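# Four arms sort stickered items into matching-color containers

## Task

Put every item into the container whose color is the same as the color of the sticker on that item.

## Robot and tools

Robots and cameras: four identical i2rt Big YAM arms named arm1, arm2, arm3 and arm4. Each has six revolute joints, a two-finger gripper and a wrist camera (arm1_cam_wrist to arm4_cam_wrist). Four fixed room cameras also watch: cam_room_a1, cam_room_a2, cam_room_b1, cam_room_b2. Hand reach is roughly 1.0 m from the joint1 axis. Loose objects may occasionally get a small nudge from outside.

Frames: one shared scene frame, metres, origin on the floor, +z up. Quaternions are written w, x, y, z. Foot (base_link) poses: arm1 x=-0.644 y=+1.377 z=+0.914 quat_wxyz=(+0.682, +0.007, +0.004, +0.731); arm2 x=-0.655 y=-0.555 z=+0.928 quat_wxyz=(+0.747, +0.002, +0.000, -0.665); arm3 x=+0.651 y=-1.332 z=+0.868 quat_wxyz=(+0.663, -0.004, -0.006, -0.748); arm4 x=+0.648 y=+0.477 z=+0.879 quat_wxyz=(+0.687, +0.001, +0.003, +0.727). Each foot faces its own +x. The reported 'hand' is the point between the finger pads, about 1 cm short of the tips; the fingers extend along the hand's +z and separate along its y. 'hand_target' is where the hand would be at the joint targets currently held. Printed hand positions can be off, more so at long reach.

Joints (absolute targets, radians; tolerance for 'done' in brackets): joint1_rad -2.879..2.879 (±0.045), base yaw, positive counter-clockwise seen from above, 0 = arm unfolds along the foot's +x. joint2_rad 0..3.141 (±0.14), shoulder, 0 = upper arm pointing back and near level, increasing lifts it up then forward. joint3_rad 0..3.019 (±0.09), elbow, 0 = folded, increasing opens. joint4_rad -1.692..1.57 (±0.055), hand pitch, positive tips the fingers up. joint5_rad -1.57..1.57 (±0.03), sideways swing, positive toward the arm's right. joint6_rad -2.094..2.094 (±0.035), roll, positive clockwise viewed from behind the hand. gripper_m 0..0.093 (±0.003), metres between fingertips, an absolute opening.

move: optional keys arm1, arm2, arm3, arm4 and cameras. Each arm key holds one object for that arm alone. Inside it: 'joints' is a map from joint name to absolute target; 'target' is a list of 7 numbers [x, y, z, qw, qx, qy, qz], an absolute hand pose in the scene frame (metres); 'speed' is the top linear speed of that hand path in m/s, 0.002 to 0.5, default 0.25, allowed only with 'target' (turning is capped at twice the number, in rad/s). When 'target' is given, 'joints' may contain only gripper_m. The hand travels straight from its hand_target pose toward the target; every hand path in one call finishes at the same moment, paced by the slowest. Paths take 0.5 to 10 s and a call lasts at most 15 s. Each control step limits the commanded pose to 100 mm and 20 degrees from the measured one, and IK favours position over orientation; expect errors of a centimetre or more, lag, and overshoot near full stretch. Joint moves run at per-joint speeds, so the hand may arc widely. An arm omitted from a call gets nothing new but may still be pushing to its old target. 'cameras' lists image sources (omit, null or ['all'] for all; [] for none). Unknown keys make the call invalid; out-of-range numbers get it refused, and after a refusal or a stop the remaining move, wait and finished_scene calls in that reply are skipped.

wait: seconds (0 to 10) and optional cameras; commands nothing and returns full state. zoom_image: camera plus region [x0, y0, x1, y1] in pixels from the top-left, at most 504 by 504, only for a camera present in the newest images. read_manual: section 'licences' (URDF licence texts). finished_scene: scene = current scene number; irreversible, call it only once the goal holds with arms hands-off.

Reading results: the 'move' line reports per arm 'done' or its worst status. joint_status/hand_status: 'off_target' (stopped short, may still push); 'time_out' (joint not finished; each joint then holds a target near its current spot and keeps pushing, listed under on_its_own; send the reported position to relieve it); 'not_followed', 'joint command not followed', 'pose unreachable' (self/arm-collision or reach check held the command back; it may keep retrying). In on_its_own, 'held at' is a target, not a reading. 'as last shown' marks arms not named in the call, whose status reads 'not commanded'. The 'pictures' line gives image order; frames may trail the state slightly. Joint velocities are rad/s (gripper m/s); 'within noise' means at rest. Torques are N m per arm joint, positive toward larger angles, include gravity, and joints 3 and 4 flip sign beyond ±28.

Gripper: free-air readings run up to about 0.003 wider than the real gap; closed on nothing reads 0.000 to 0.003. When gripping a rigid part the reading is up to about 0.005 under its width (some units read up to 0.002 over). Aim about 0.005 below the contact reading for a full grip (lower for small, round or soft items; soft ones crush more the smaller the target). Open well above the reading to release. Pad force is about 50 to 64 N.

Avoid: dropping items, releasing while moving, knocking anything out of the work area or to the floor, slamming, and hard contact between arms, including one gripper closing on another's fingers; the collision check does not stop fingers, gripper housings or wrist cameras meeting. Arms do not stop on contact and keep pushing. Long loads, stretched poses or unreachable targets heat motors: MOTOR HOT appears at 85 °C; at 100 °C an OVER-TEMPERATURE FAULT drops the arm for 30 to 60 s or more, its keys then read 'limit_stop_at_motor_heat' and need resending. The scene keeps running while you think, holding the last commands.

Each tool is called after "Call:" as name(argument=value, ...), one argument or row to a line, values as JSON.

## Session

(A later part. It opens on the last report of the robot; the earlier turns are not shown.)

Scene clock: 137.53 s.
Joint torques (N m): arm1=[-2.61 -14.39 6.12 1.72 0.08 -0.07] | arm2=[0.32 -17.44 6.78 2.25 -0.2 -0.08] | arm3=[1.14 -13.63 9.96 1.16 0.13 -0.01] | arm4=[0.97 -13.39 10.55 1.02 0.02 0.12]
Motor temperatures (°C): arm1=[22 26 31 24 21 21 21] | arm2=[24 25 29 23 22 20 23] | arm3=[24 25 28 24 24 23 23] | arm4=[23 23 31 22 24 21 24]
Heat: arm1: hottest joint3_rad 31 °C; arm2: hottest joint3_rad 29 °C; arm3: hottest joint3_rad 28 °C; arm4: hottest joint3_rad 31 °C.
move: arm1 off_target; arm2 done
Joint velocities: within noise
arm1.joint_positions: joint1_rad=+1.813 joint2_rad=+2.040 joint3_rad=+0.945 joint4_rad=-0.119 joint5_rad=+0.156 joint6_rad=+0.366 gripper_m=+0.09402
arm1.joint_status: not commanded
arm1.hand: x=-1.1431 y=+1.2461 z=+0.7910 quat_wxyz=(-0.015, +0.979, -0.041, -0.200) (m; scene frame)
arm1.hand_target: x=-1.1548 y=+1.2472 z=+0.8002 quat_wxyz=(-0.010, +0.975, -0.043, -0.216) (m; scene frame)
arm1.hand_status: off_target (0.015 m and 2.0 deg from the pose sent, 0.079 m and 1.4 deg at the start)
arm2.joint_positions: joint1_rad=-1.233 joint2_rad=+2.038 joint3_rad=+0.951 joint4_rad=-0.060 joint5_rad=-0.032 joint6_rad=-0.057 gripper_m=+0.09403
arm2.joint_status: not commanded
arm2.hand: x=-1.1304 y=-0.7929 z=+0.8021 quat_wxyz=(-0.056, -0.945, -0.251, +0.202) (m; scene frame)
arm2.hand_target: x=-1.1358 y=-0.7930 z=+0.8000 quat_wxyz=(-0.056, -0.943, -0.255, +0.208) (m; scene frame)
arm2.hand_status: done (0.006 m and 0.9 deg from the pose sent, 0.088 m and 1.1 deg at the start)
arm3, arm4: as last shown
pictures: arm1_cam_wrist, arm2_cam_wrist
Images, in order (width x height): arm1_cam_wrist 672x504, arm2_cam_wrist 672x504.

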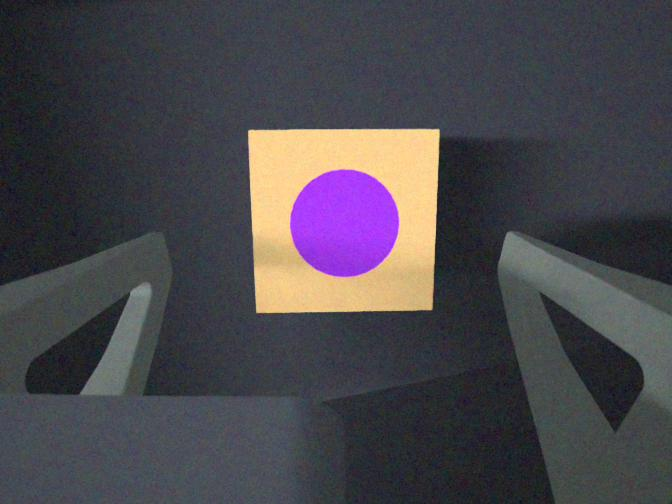

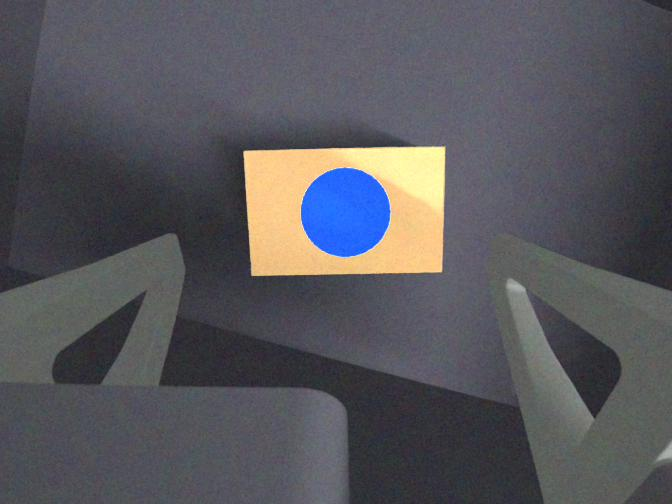

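Call:
move(
  arm1={"target":[-1.161,1.250,0.728,0.0094,-0.975,0.0426,0.216]},
  arm2={"target":[-1.141,-0.792,0.718,-0.0564,-0.942,-0.255,0.208]},
  cameras=["arm1_cam_wrist","arm2_cam_wrist"],
)

Scene clock: 146.47 s.
Joint torques (N m): arm1=[-2.49 -11.93 6.49 1.69 0.21 -0.07] | arm2=[0.15 -15.62 6.24 1.96 -0.13 -0.04] | arm3=[1.2 -13.63 9.94 1.2 0.12 -0.01] | arm4=[1.26 -13.8 10.52 0.98 0.04 0.13]
Motor temperatures (°C): arm1=[22 26 30 23 21 21 21] | arm2=[24 26 29 23 22 20 23] | arm3=[24 26 28 24 24 23 23] | arm4=[23 23 32 22 24 21 24]
Heat: arm1: hottest joint3_rad 30 °C; arm2: hottest joint3_rad 29 °C; arm3: hottest joint3_rad 28 °C; arm4: hottest joint3_rad 32 °C.
move: arm1 off_target; arm2 off_target
Joint velocities: within noise
arm1.joint_positions: joint1_rad=+1.802 joint2_rad=+2.201 joint3_rad=+0.975 joint4_rad=+0.032 joint5_rad=+0.150 joint6_rad=+0.360 gripper_m=+0.09398
arm1.joint_status: not commanded
arm1.hand: x=-1.1494 y=+1.2494 z=+0.7313 quat_wxyz=(-0.010, +0.977, -0.043, -0.208) (m; scene frame)
arm1.hand_target: x=-1.1608 y=+1.2501 z=+0.7283 quat_wxyz=(-0.009, +0.975, -0.043, -0.216) (m; scene frame)
arm1.hand_status: off_target (0.012 m and 1.0 deg from the pose sent, 0.066 m and 2.0 deg at the start)
arm2.joint_positions: joint1_rad=-1.238 joint2_rad=+2.223 joint3_rad=+0.999 joint4_rad=+0.110 joint5_rad=-0.037 joint6_rad=-0.066 gripper_m=+0.09402
arm2.joint_status: not commanded
arm2.hand: x=-1.1418 y=-0.7964 z=+0.7366 quat_wxyz=(-0.059, -0.941, -0.253, +0.217) (m; scene frame)
arm2.hand_target: x=-1.1404 y=-0.7918 z=+0.7187 quat_wxyz=(-0.056, -0.943, -0.255, +0.208) (m; scene frame)
arm2.hand_status: off_target (0.019 m and 1.1 deg from the pose sent, 0.085 m and 0.9 deg at the start)
arm3, arm4: as last shown
pictures: arm1_cam_wrist, arm2_cam_wrist
Images, in order (width x height): arm1_cam_wrist 672x504, arm2_cam_wrist 672x504.

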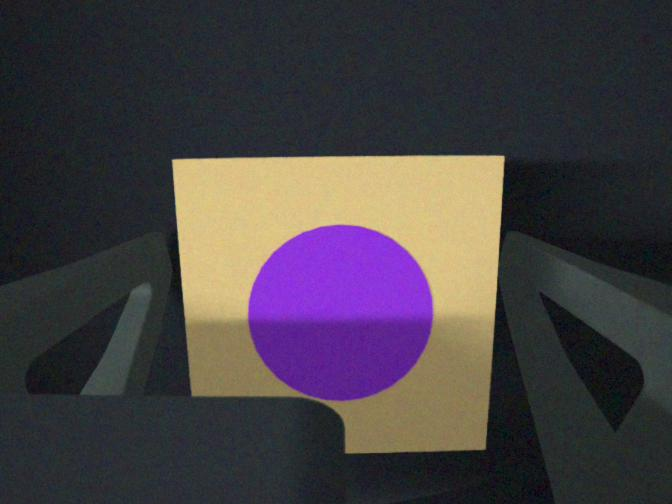

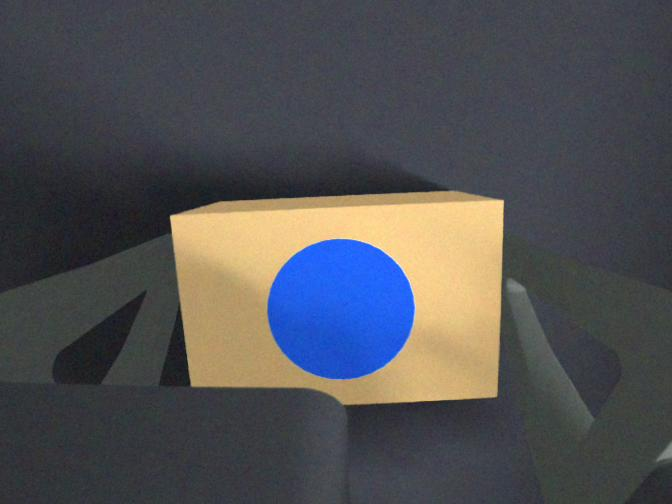

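Call:
move(
  arm1={"joints":{"gripper_m":0.050}},
  arm2={"target":[-1.137,-0.792,0.732,-0.0564,-0.942,-0.255,0.208],"joints":{"gripper_m":0.058}},
  cameras=["arm1_cam_wrist","arm2_cam_wrist"],
)

Scene clock: 151.23 s.
Joint torques (N m): arm1=[-2.61 -12.69 6.41 1.5 0.17 -0.04] | arm2=[0.67 -18.96 4.59 1.2 -0.1 0.01] | arm3=[1.03 -13.68 9.96 1.17 0.13 0] | arm4=[1.49 -14.04 10.58 1.03 0.06 0.14]
Motor temperatures (°C): arm1=[22 26 30 23 21 21 21] | arm2=[24 26 28 22 22 20 23] | arm3=[24 26 28 24 24 23 23] | arm4=[23 23 32 22 24 21 24]
Heat: arm1: hottest joint3_rad 30 °C; arm2: hottest joint3_rad 28 °C; arm3: hottest joint3_rad 28 °C; arm4: hottest joint3_rad 32 °C.
move: arm1 off_target; arm2 off_target
Joint velocities: within noise
arm1.joint_positions: joint1_rad=+1.802 joint2_rad=+2.201 joint3_rad=+0.975 joint4_rad=+0.032 joint5_rad=+0.150 joint6_rad=+0.359 gripper_m=+0.05300
arm1.joint_status: gripper_m off_target (ended at +0.05302, target +0.05000)
arm1.hand: x=-1.1494 y=+1.2494 z=+0.7313 quat_wxyz=(-0.010, +0.977, -0.043, -0.208) (m; scene frame)
arm1.hand_target: x=-1.1609 y=+1.2501 z=+0.7284 quat_wxyz=(-0.009, +0.975, -0.043, -0.216) (m; scene frame)
arm1.hand_status: not commanded
arm2.joint_positions: joint1_rad=-1.240 joint2_rad=+2.223 joint3_rad=+0.999 joint4_rad=+0.110 joint5_rad=-0.036 joint6_rad=-0.068 gripper_m=+0.06920
arm2.joint_status: gripper_m off_target (ended at +0.06923, target +0.05800)
arm2.hand: x=-1.1424 y=-0.7952 z=+0.7366 quat_wxyz=(-0.059, -0.941, -0.252, +0.217) (m; scene frame)
arm2.hand_target: x=-1.1371 y=-0.7921 z=+0.7321 quat_wxyz=(-0.057, -0.942, -0.255, +0.208) (m; scene frame)
arm2.hand_status: done (0.008 m and 1.2 deg from the pose sent, 0.008 m and 1.1 deg at the start)
arm3, arm4: as last shown
pictures: arm1_cam_wrist, arm2_cam_wrist
Images, in order (width x height): arm1_cam_wrist 672x504, arm2_cam_wrist 672x504.

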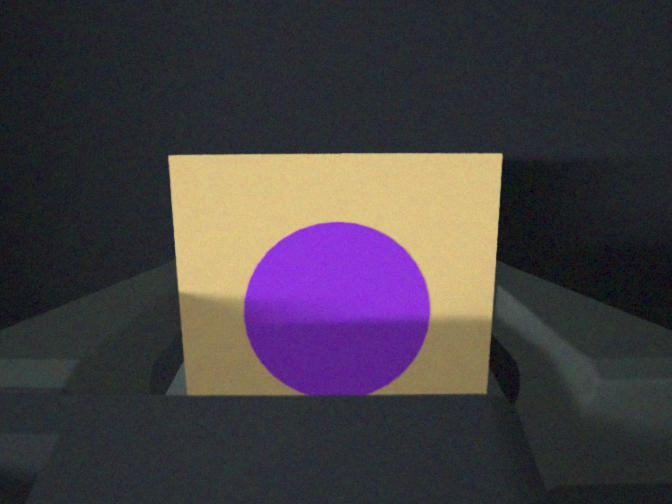

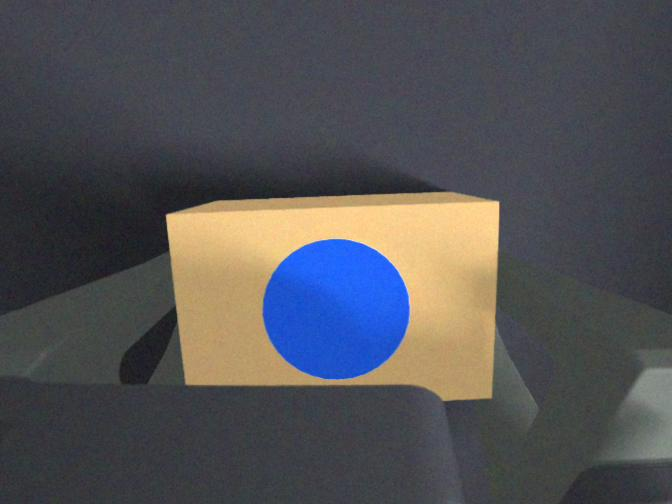

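Call:
move(
  arm1={"target":[-1.14,1.25,0.95,0.0094,-0.975,0.0426,0.216]},
  arm2={"target":[-1.12,-0.792,0.95,-0.0564,-0.942,-0.255,0.208]},
  cameras=[],
)

Call:
move(
  arm1={"joints":{"joint2_rad":0.7,"joint3_rad":1.4,"joint4_rad":-1.55,"joint5_rad":0,"joint6_rad":0}},
  arm2={"joints":{"joint2_rad":0.7,"joint3_rad":1.4,"joint4_rad":-1.55,"joint5_rad":0,"joint6_rad":0}},
  cameras=[],
)

Call:
move(
  arm1={"joints":{"joint1_rad":-2.28}},
  arm2={"joints":{"joint1_rad":2.15}},
  cameras=["arm1_cam_wrist","arm2_cam_wrist"],
)

Scene clock: 179.07 s.
Joint torques (N m): arm1=[-1.73 -11.46 11.43 0.64 0.21 0.04] | arm2=[1.55 -15.56 10.26 1.14 0.09 0.13] | arm3=[1.03 -13.68 9.94 1.14 0.14 -0.01] | arm4=[1.26 -13.74 10.44 1.14 0.06 0.13]
Motor temperatures (°C): arm1=[22 26 30 23 21 21 22] | arm2=[24 27 27 22 22 20 24] | arm3=[24 26 28 24 24 23 23] | arm4=[23 23 33 22 24 21 24]
Heat: arm1: hottest joint3_rad 30 °C; arm2: hottest joint2_rad 27 °C; arm3: hottest joint3_rad 28 °C; arm4: hottest joint3_rad 33 °C.
move: arm1 off_target; arm2 done
Joint velocities: within noise
arm1.joint_positions: joint1_rad=+1.802 joint2_rad=+1.677 joint3_rad=+0.935 joint4_rad=-0.467 joint5_rad=+0.153 joint6_rad=+0.359 gripper_m=+0.05300
arm1.joint_status: not commanded
arm1.hand: x=-1.1266 y=+1.2555 z=+0.9349 quat_wxyz=(-0.014, +0.978, -0.042, -0.202) (m; scene frame)
arm1.hand_target: x=-1.1396 y=+1.2502 z=+0.9502 quat_wxyz=(-0.009, +0.975, -0.043, -0.216) (m; scene frame)
arm1.hand_status: off_target (0.021 m and 1.7 deg from the pose sent, 0.219 m and 1.0 deg at the start)
arm2.joint_positions: joint1_rad=-1.235 joint2_rad=+1.677 joint3_rad=+0.944 joint4_rad=-0.397 joint5_rad=-0.034 joint6_rad=-0.067 gripper_m=+0.06920
arm2.joint_status: not commanded
arm2.hand: x=-1.1188 y=-0.7867 z=+0.9483 quat_wxyz=(-0.057, -0.942, -0.254, +0.210) (m; scene frame)
arm2.hand_target: x=-1.1199 y=-0.7920 z=+0.9499 quat_wxyz=(-0.056, -0.943, -0.255, +0.208) (m; scene frame)
arm2.hand_status: done (0.006 m and 0.2 deg from the pose sent, 0.215 m and 1.1 deg at the start)
arm3, arm4: as last shown
pictures: none
No camera images: "cameras" was empty.

Scene clock: 180.73 s.
Joint torques (N m): arm1=[-2.26 3.66 9.39 1.35 -0.02 0] | arm2=[1.49 0.32 8.88 1.66 0.13 0.2] | arm3=[1.14 -13.63 9.94 1.18 0.13 -0.01] | arm4=[1.26 -13.8 10.51 1.07 0.05 0.14]
Motor temperatures (°C): arm1=[22 26 30 23 21 21 22] | arm2=[24 27 27 22 22 20 24] | arm3=[24 26 28 24 24 23 23] | arm4=[23 23 33 22 24 21 24]
Heat: arm1: hottest joint3_rad 30 °C; arm2: hottest joint2_rad 27 °C; arm3: hottest joint3_rad 28 °C; arm4: hottest joint3_rad 33 °C.
move: arm1 done; arm2 done
Joint velocities: within noise
arm1.joint_positions: joint1_rad=+1.803 joint2_rad=+0.695 joint3_rad=+1.396 joint4_rad=-1.542 joint5_rad=+0.002 joint6_rad=+0.008 gripper_m=+0.05299
arm1.joint_status: all done
arm1.hand: x=-0.8563 y=+1.3085 z=+1.4055 quat_wxyz=(+0.052, +0.921, +0.137, -0.360) (m; scene frame)
arm1.hand_target: x=-0.8561 y=+1.3076 z=+1.4049 quat_wxyz=(+0.051, +0.922, +0.142, -0.355) (m; scene frame)
arm1.hand_status: not commanded
arm2.joint_positions: joint1_rad=-1.235 joint2_rad=+0.692 joint3_rad=+1.411 joint4_rad=-1.538 joint5_rad=-0.003 joint6_rad=-0.014 gripper_m=+0.06920
arm2.joint_status: all done
arm2.hand: x=-0.8619 y=-0.6571 z=+1.4237 quat_wxyz=(-0.080, -0.905, -0.216, +0.356) (m; scene frame)
arm2.hand_target: x=-0.8624 y=-0.6590 z=+1.4152 quat_wxyz=(-0.079, -0.911, -0.215, +0.342) (m; scene frame)
arm2.hand_status: not commanded
arm3.joint_positions: joint1_rad=+1.569 joint2_rad=+1.316 joint3_rad=+1.294 joint4_rad=-0.900 joint5_rad=-0.003 joint6_rad=-0.004 gripper_m=+0.09402
arm3.joint_status: not commanded
arm3.hand: x=+1.1693 y=-1.3911 z=+1.1790 quat_wxyz=(-0.319, -0.053, -0.946, +0.025) (m; scene frame)
arm3.hand_target: x=+1.1675 y=-1.3908 z=+1.1900 quat_wxyz=(-0.330, -0.055, -0.942, +0.026) (m; scene frame)
arm3.hand_status: not commanded
arm4.joint_positions: joint1_rad=-1.576 joint2_rad=+1.315 joint3_rad=+1.284 joint4_rad=-0.902 joint5_rad=+0.001 joint6_rad=-0.011 gripper_m=+0.09403
arm4.joint_status: not commanded
arm4.hand: x=+1.1685 y=+0.5044 z=+1.1813 quat_wxyz=(-0.311, +0.030, -0.950, -0.004) (m; scene frame)
arm4.hand_target: x=+1.1693 y=+0.5077 z=+1.1976 quat_wxyz=(-0.327, +0.028, -0.945, -0.008) (m; scene frame)
arm4.hand_status: not commanded
pictures: none
No camera images: "cameras" was empty.

Scene clock: 183.40 s.
Joint torques (N m): arm1=[-2.78 2.84 10.02 1.22 -0.08 -0.02] | arm2=[1.2 -0.32 8.87 1.68 0.07 0.19] | arm3=[1.2 -13.57 9.95 1.21 0.13 -0.01] | arm4=[1.2 -13.57 10.67 0.95 0.08 0.17]
Motor temperatures (°C): arm1=[22 26 30 23 21 21 22] | arm2=[24 27 28 22 22 20 24] | arm3=[24 26 28 24 24 23 23] | arm4=[23 23 33 22 24 21 24]
Heat: arm1: hottest joint3_rad 30 °C; arm2: hottest joint3_rad 28 °C; arm3: hottest joint3_rad 28 °C; arm4: hottest joint3_rad 33 °C.
move: arm1 done; arm2 done
Joint velocities: within noise
arm1.joint_positions: joint1_rad=-2.273 joint2_rad=+0.701 joint3_rad=+1.392 joint4_rad=-1.542 joint5_rad=+0.002 joint6_rad=+0.005 gripper_m=+0.05307
arm1.joint_status: all done
arm1.hand: x=-0.4489 y=+1.2375 z=+1.3956 quat_wxyz=(-0.327, -0.294, -0.891, +0.111) (m; scene frame)
arm1.hand_target: x=-0.4516 y=+1.2380 z=+1.3985 quat_wxyz=(-0.327, -0.294, -0.891, +0.112) (m; scene frame)
arm1.hand_status: not commanded
arm2.joint_positions: joint1_rad=+2.145 joint2_rad=+0.699 joint3_rad=+1.411 joint4_rad=-1.538 joint5_rad=-0.002 joint6_rad=-0.012 gripper_m=+0.06915
arm2.joint_status: all done
arm2.hand: x=-0.4777 y=-0.4096 z=+1.4239 quat_wxyz=(-0.344, +0.321, -0.874, -0.123) (m; scene frame)
arm2.hand_target: x=-0.4790 y=-0.4095 z=+1.4167 quat_wxyz=(-0.333, +0.319, -0.879, -0.121) (m; scene frame)
arm2.hand_status: not commanded
arm3, arm4: as last shown
pictures: arm1_cam_wrist, arm2_cam_wrist
Images, in order (width x height): arm1_cam_wrist 672x504, arm2_cam_wrist 672x504.

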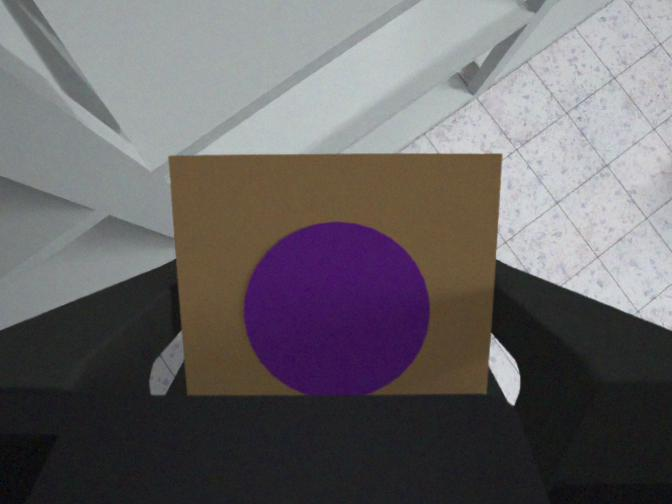

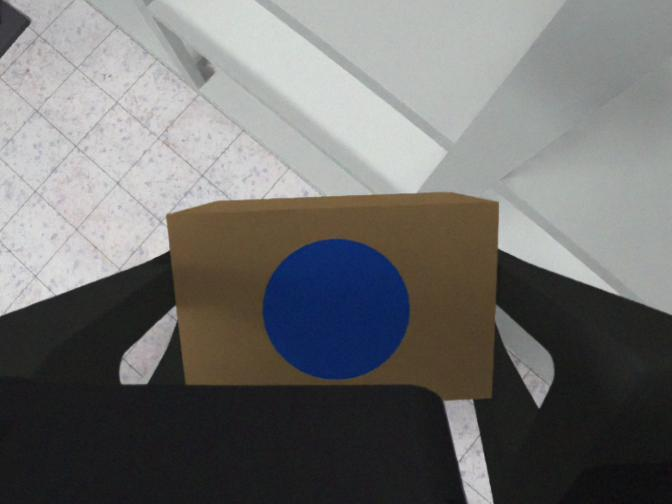

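Call:
move(
  arm1={"target":[-0.34,1.148,1.15,0.401,0.287,0.859,-0.134]},
  arm2={"target":[-0.34,-0.291,1.15,0.398,-0.310,0.852,0.145]},
)

Scene clock: 193.30 s.
Joint torques (N m): arm1=[-3.08 -2.26 13.05 2.44 -0.08 -0.01] | arm2=[1.44 -6.71 11.66 3.17 0.14 0.2] | arm3=[1.14 -13.57 9.92 1.17 0.13 -0.01] | arm4=[1.49 -13.57 10.43 0.98 0.07 0.13]
Motor temperatures (°C): arm1=[22 25 30 23 21 21 22] | arm2=[24 26 28 22 22 20 24] | arm3=[24 26 28 24 24 23 23] | arm4=[23 23 33 22 24 21 24]
Heat: arm1: hottest joint3_rad 30 °C; arm2: hottest joint3_rad 28 °C; arm3: hottest joint3_rad 28 °C; arm4: hottest joint3_rad 33 °C.
move: arm1 off_target; arm2 done
Joint velocities: within noise
arm1.joint_positions: joint1_rad=-2.284 joint2_rad=+0.809 joint3_rad=+0.648 joint4_rad=-0.568 joint5_rad=-0.011 joint6_rad=+0.005 gripper_m=+0.05306
arm1.joint_status: not commanded
arm1.hand: x=-0.3436 y=+1.1556 z=+1.1350 quat_wxyz=(-0.382, -0.288, -0.869, +0.125) (m; scene frame)
arm1.hand_target: x=-0.3404 y=+1.1484 z=+1.1501 quat_wxyz=(-0.401, -0.287, -0.860, +0.134) (m; scene frame)
arm1.hand_status: off_target (0.017 m and 2.7 deg from the pose sent, 0.283 m and 9.7 deg at the start)
arm2.joint_positions: joint1_rad=+2.145 joint2_rad=+0.945 joint3_rad=+0.690 joint4_rad=-0.463 joint5_rad=-0.001 joint6_rad=-0.012 gripper_m=+0.06915
arm2.joint_status: not commanded
arm2.hand: x=-0.3395 y=-0.2949 z=+1.1487 quat_wxyz=(-0.391, +0.313, -0.854, -0.139) (m; scene frame)
arm2.hand_target: x=-0.3400 y=-0.2911 z=+1.1501 quat_wxyz=(-0.398, +0.310, -0.851, -0.145) (m; scene frame)
arm2.hand_status: done (0.004 m and 1.1 deg from the pose sent, 0.329 m and 7.2 deg at the start)
arm3, arm4: as last shown
pictures: arm1_cam_wrist, arm2_cam_wrist, arm3_cam_wrist, arm4_cam_wrist, cam_room_a1, cam_room_a2, cam_room_b1, cam_room_b2
Images, in order (width x height): arm1_cam_wrist 672x504, arm2_cam_wrist 672x504, arm3_cam_wrist 672x504, arm4_cam_wrist 672x504, cam_room_a1 672x504, cam_room_a2 672x504, cam_room_b1 672x504, cam_room_b2 672x504.

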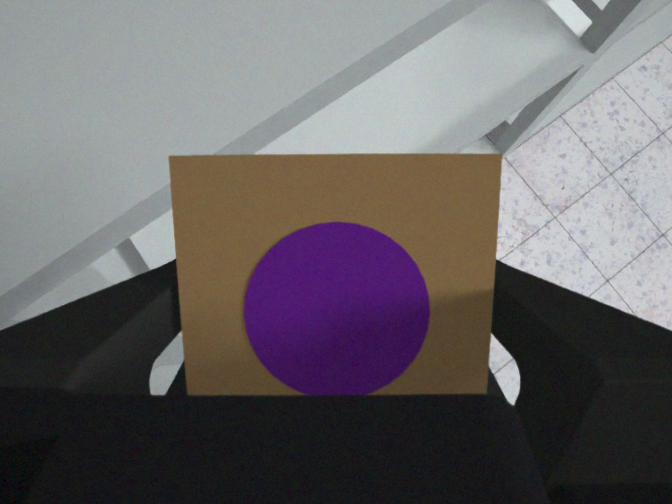

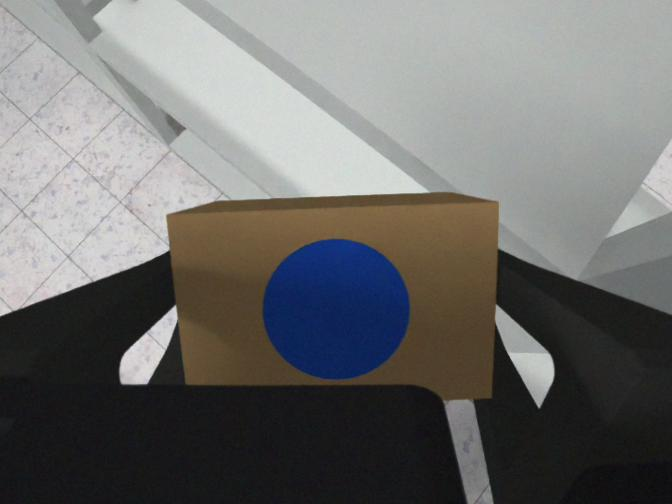

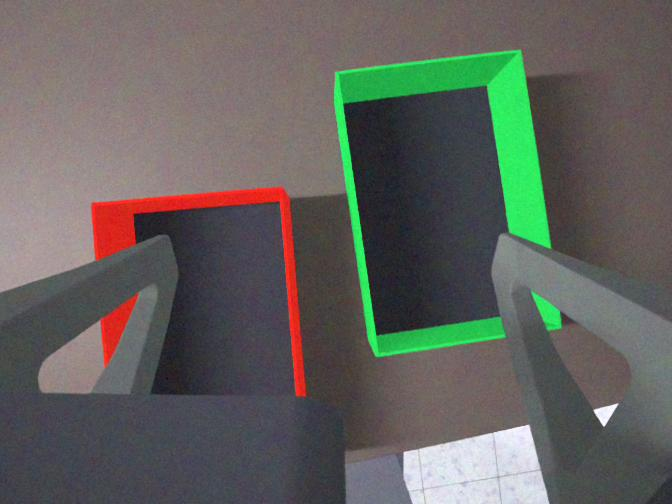

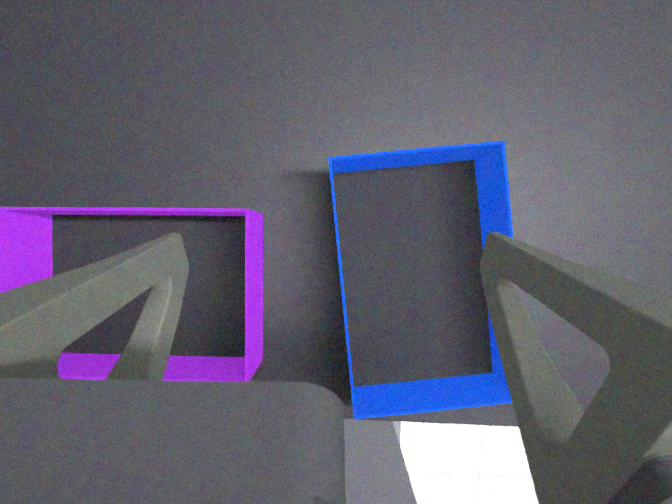

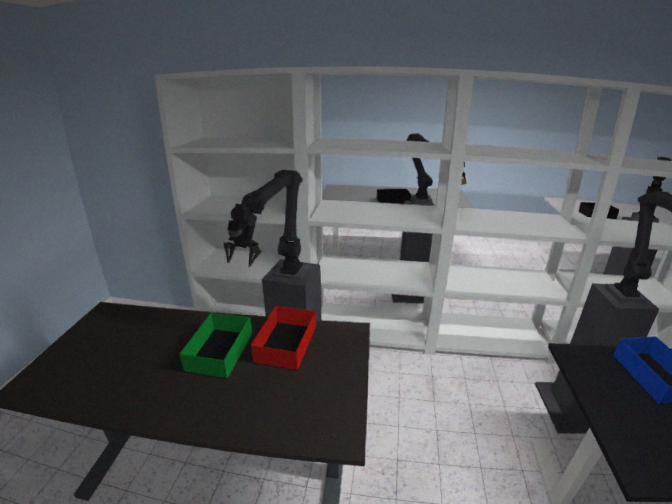

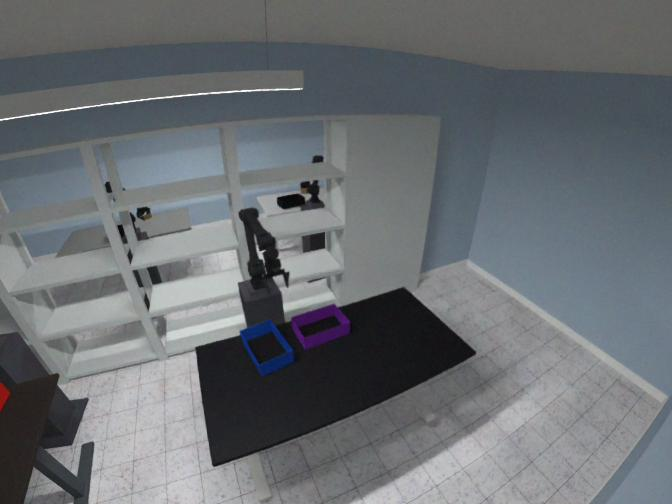

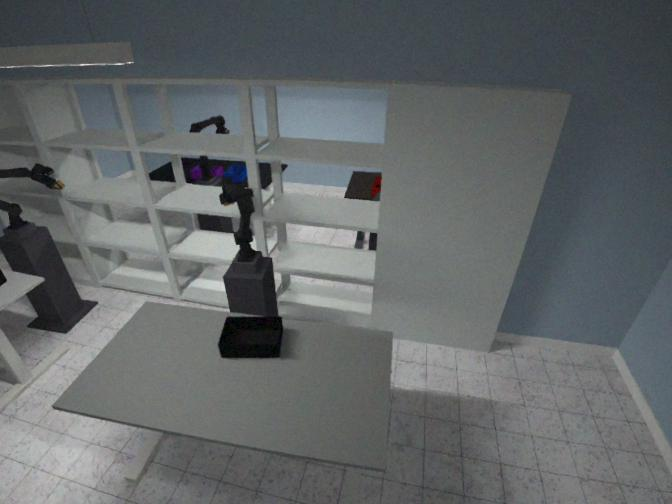

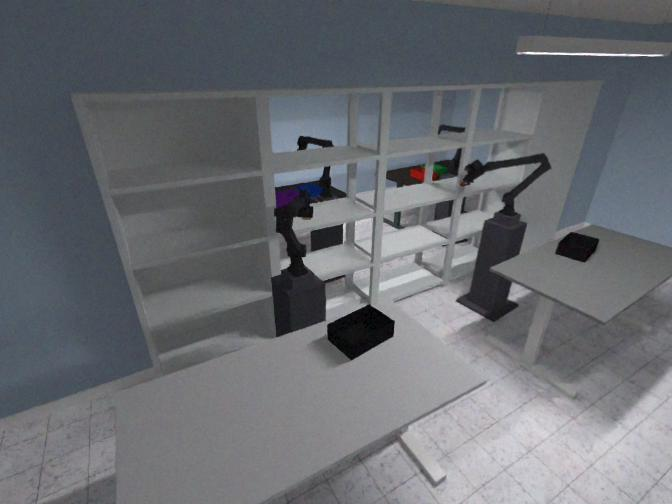

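Call:
move(
  arm1={"target":[-0.05,0.935,1.15,0.401,0.287,0.859,-0.134]},
  arm2={"target":[-0.05,-0.05,1.14,0.398,-0.310,0.852,0.145]},
  cameras=["arm1_cam_wrist","arm2_cam_wrist","cam_room_a2","cam_room_b1"],
)

Scene clock: 198.33 s.
Joint torques (N m): arm1=[-1.44 -15.79 17.39 1.2 0.07 0.05] | arm2=[1.08 -20.84 17.62 1.76 0 0.17] | arm3=[1.14 -13.74 9.91 1.18 0.13 -0.01] | arm4=[1.32 -13.63 10.51 1.01 0.06 0.15]
Motor temperatures (°C): arm1=[22 25 31 23 21 21 22] | arm2=[24 26 29 22 22 20 24] | arm3=[24 26 28 24 24 23 23] | arm4=[23 23 33 22 24 21 24]
Heat: arm1: hottest joint3_rad 31 °C; arm2: hottest joint3_rad 29 °C; arm3: hottest joint3_rad 28 °C; arm4: hottest joint3_rad 33 °C.
move: arm1 off_target; arm2 off_target
Joint velocities: within noise
arm1.joint_positions: joint1_rad=-2.284 joint2_rad=+1.791 joint3_rad=+1.503 joint4_rad=-0.454 joint5_rad=-0.005 joint6_rad=+0.005 gripper_m=+0.05306
arm1.joint_status: not commanded
arm1.hand: x=-0.0659 y=+0.9454 z=+1.1143 quat_wxyz=(-0.376, -0.290, -0.871, +0.126) (m; scene frame)
arm1.hand_target: x=-0.0520 y=+0.9366 z=+1.1503 quat_wxyz=(-0.402, -0.287, -0.859, +0.134) (m; scene frame)
arm1.hand_status: off_target (0.040 m and 3.3 deg from the pose sent, 0.367 m and 2.7 deg at the start)
arm2.joint_positions: joint1_rad=+2.145 joint2_rad=+1.932 joint3_rad=+1.657 joint4_rad=-0.454 joint5_rad=-0.001 joint6_rad=-0.012 gripper_m=+0.06915
arm2.joint_status: not commanded
arm2.hand: x=-0.0617 y=-0.0650 z=+1.1243 quat_wxyz=(-0.387, +0.314, -0.856, -0.138) (m; scene frame)
arm2.hand_target: x=-0.0513 y=-0.0511 z=+1.1400 quat_wxyz=(-0.398, +0.310, -0.851, -0.145) (m; scene frame)
arm2.hand_status: off_target (0.025 m and 1.7 deg from the pose sent, 0.379 m and 1.1 deg at the start)
arm3, arm4: as last shown
pictures: arm1_cam_wrist, arm2_cam_wrist, cam_room_a2, cam_room_b1
Images, in order (width x height): arm1_cam_wrist 672x504, arm2_cam_wrist 672x504, cam_room_a2 672x504, cam_room_b1 672x504.

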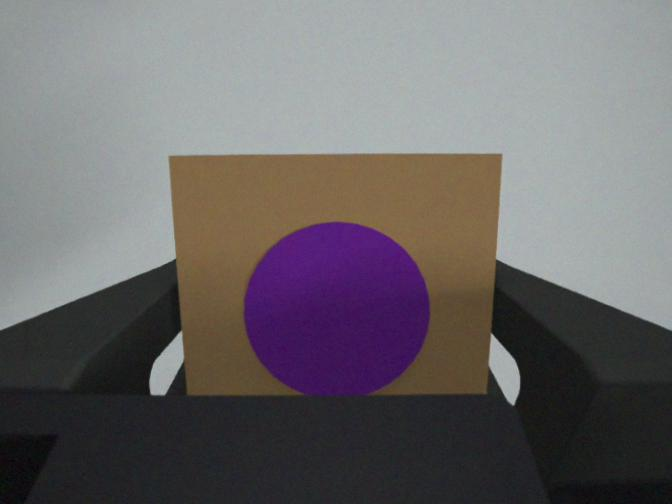

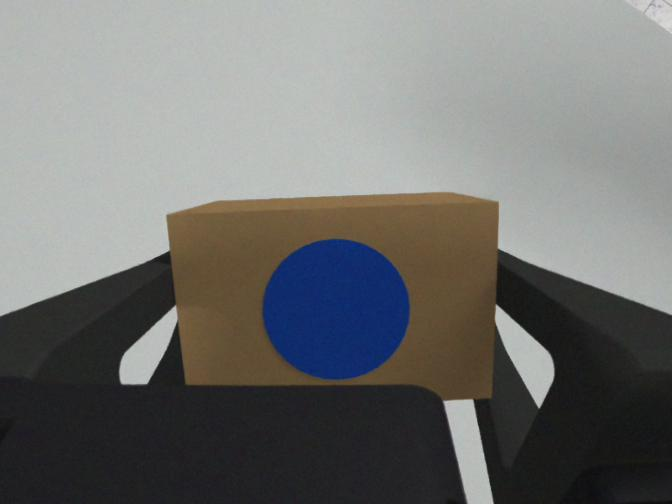

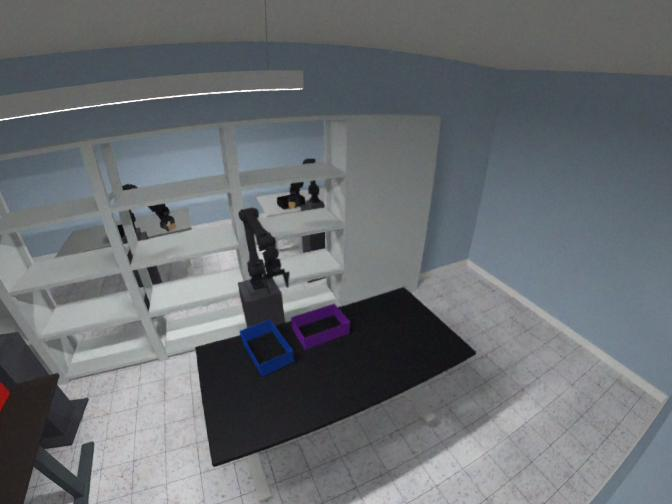

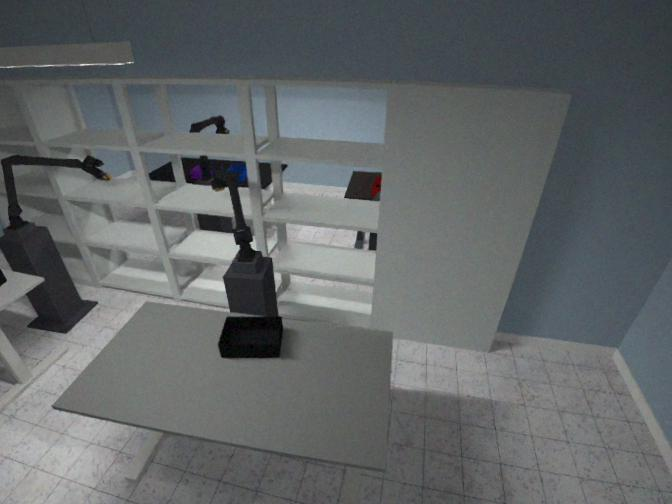

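Call:
move(
  arm1={"target":[-0.04,0.927,1.12,0.197,0.310,0.927,-0.066]},
  arm2={"target":[-0.04,-0.04,1.10,0.1955,-0.3345,0.919,0.071]},
  arm4={"joints":{"joint2_rad":0.6,"joint3_rad":1.4,"joint4_rad":-1.2}},
  cameras=["arm1_cam_wrist","arm2_cam_wrist"],
)

Call:
move(
  arm4={"joints":{"joint1_rad":1.57}},
)

Scene clock: 205.10 s.
Joint torques (N m): arm1=[-1.96 -18.73 17.4 0.75 -0.02 0.02] | arm2=[1.32 -23.88 17.33 1.07 0.1 0.18] | arm3=[1.14 -13.57 9.94 1.2 0.12 0] | arm4=[1.08 2.32 7.73 0.96 0.07 0.14]
Motor temperatures (°C): arm1=[22 25 32 23 21 21 22] | arm2=[24 26 31 22 22 20 24] | arm3=[24 26 29 24 24 23 23] | arm4=[23 23 33 22 24 21 24]
Heat: arm1: hottest joint3_rad 32 °C; arm2: hottest joint3_rad 31 °C; arm3: hottest joint3_rad 29 °C; arm4: hottest joint3_rad 33 °C.
move: arm1 off_target; arm2 off_target; arm4 done
Joint velocities: within noise
arm1.joint_positions: joint1_rad=-2.284 joint2_rad=+2.063 joint3_rad=+2.026 joint4_rad=-1.151 joint5_rad=-0.005 joint6_rad=+0.005 gripper_m=+0.05306
arm1.joint_status: not commanded
arm1.hand: x=-0.0538 y=+0.9362 z=+1.0931 quat_wxyz=(-0.173, -0.312, -0.932, +0.059) (m; scene frame)
arm1.hand_target: x=-0.0414 y=+0.9282 z=+1.1202 quat_wxyz=(-0.198, -0.310, -0.928, +0.066) (m; scene frame)
arm1.hand_status: off_target (0.032 m and 2.9 deg from the pose sent, 0.032 m and 22.7 deg at the start)
arm2.joint_positions: joint1_rad=+2.145 joint2_rad=+2.245 joint3_rad=+2.272 joint4_rad=-1.195 joint5_rad=-0.001 joint6_rad=-0.012 gripper_m=+0.06915
arm2.joint_status: not commanded
arm2.hand: x=-0.0471 y=-0.0528 z=+1.0983 quat_wxyz=(-0.189, +0.337, -0.920, -0.068) (m; scene frame)
arm2.hand_target: x=-0.0408 y=-0.0407 z=+1.0999 quat_wxyz=(-0.197, +0.334, -0.919, -0.072) (m; scene frame)
arm2.hand_status: off_target (0.015 m and 0.8 deg from the pose sent, 0.041 m and 24.5 deg at the start)
arm3: as last shown
arm4.joint_positions: joint1_rad=-1.576 joint2_rad=+0.597 joint3_rad=+1.396 joint4_rad=-1.188 joint5_rad=+0.001 joint6_rad=-0.011 gripper_m=+0.09403
arm4.joint_status: all done
arm4.hand: x=+0.8910 y=+0.4910 z=+1.4582 quat_wxyz=(-0.555, +0.027, -0.831, -0.009) (m; scene frame)
arm4.hand_target: x=+0.8905 y=+0.4926 z=+1.4567 quat_wxyz=(-0.550, +0.025, -0.834, -0.014) (m; scene frame)
arm4.hand_status: not commanded
pictures: arm1_cam_wrist, arm2_cam_wrist
Images, in order (width x height): arm1_cam_wrist 672x504, arm2_cam_wrist 672x504.

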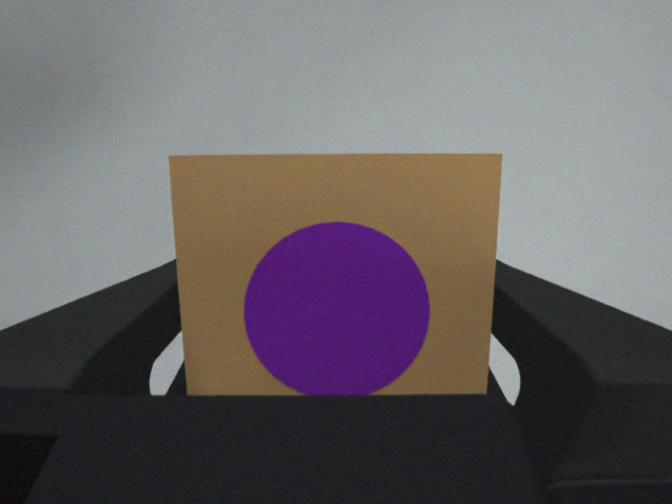

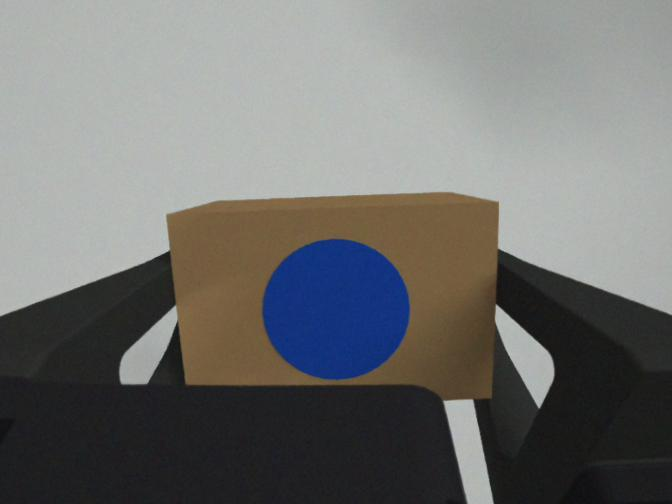

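Scene clock: 207.50 s.
Joint torques (N m): arm1=[-1.67 -19.08 17.47 0.64 0.04 0.08] | arm2=[1.26 -23.88 17.32 1.06 0.09 0.17] | arm3=[1.14 -13.63 9.94 1.17 0.12 0] | arm4=[0.79 2.73 7.75 0.92 0.13 0.15]
Motor temperatures (°C): arm1=[22 26 32 23 21 21 22] | arm2=[24 26 32 22 22 20 24] | arm3=[24 26 29 24 24 23 23] | arm4=[23 23 33 22 24 21 24]
Heat: arm1: hottest joint3_rad 32 °C; arm2: hottest joint3_rad 32 °C; arm3: hottest joint3_rad 29 °C; arm4: hottest joint3_rad 33 °C.
move: arm4 done
Joint velocities: within noise
arm1.joint_positions: joint1_rad=-2.284 joint2_rad=+2.063 joint3_rad=+2.026 joint4_rad=-1.152 joint5_rad=-0.005 joint6_rad=+0.005 gripper_m=+0.05306
arm1.joint_status: not commanded
arm1.hand: x=-0.0539 y=+0.9362 z=+1.0930 quat_wxyz=(-0.173, -0.312, -0.932, +0.059) (m; scene frame)
arm1.hand_target: x=-0.0415 y=+0.9283 z=+1.1202 quat_wxyz=(-0.198, -0.310, -0.928, +0.066) (m; scene frame)
arm1.hand_status: not commanded
arm2, arm3: as last shown
arm2.joint_positions: joint1_rad=+2.145 joint2_rad=+2.245 joint3_rad=+2.272 joint4_rad=-1.196 joint5_rad=-0.001 joint6_rad=-0.012 gripper_m=+0.06915
arm2.hand: x=-0.0471 y=-0.0529 z=+1.0983 quat_wxyz=(-0.189, +0.337, -0.920, -0.068) (m; scene frame)
arm4.joint_positions: joint1_rad=+1.565 joint2_rad=+0.597 joint3_rad=+1.396 joint4_rad=-1.188 joint5_rad=-0.001 joint6_rad=-0.011 gripper_m=+0.09407
arm4.joint_status: all done
arm4.hand: x=+0.4103 y=+0.4674 z=+1.4606 quat_wxyz=(+0.013, +0.828, +0.025, -0.559) (m; scene frame)
arm4.hand_target: x=+0.4108 y=+0.4664 z=+1.4591 quat_wxyz=(+0.017, +0.832, +0.022, -0.555) (m; scene frame)
arm4.hand_status: not commanded
pictures: arm1_cam_wrist, arm2_cam_wrist, arm3_cam_wrist, arm4_cam_wrist, cam_room_a1, cam_room_a2, cam_room_b1, cam_room_b2
Images, in order (width x height): arm1_cam_wrist 672x504, arm2_cam_wrist 672x504, arm3_cam_wrist 672x504, arm4_cam_wrist 672x504, cam_room_a1 672x504, cam_room_a2 672x504, cam_room_b1 672x504, cam_room_b2 672x504.

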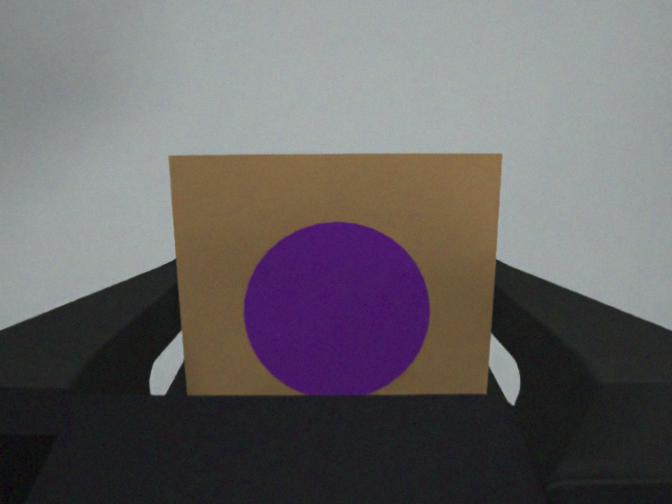

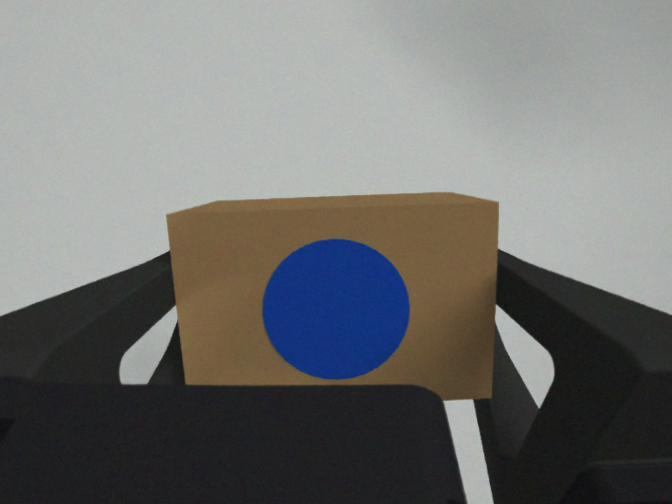

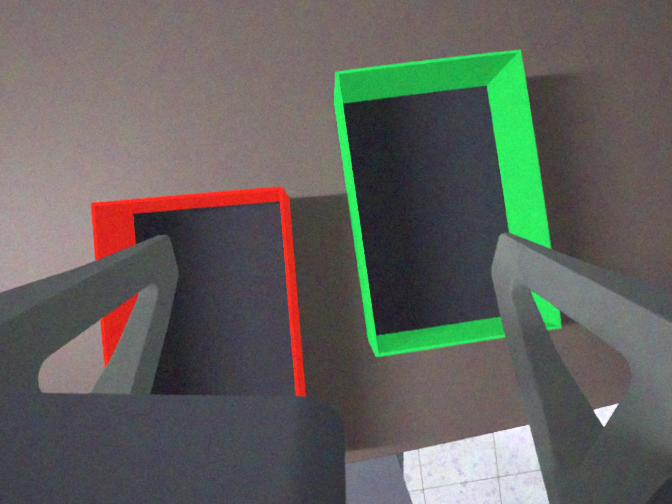

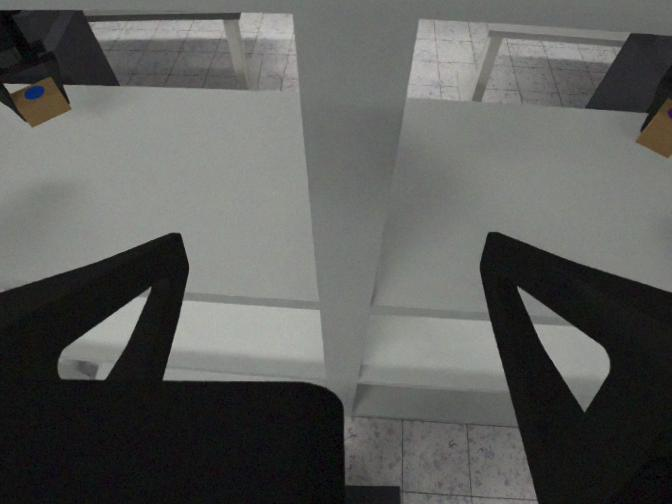

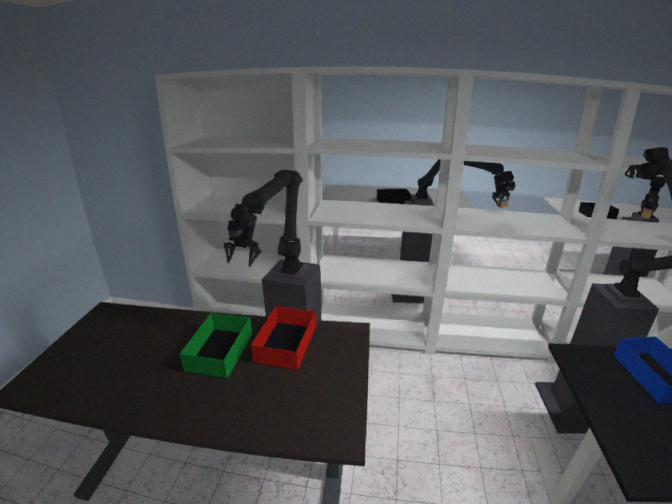

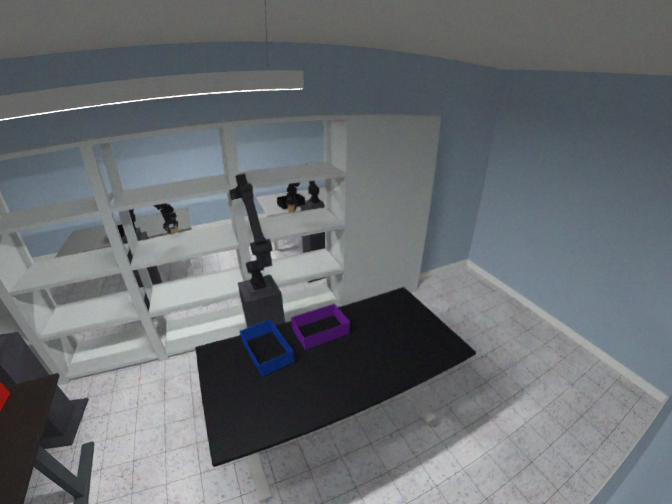

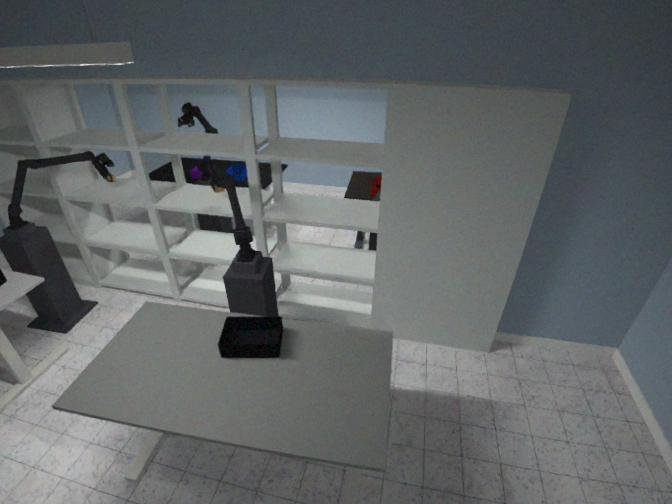

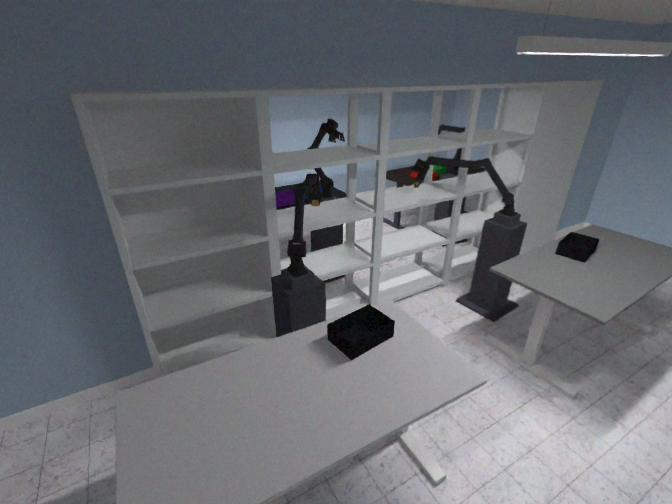

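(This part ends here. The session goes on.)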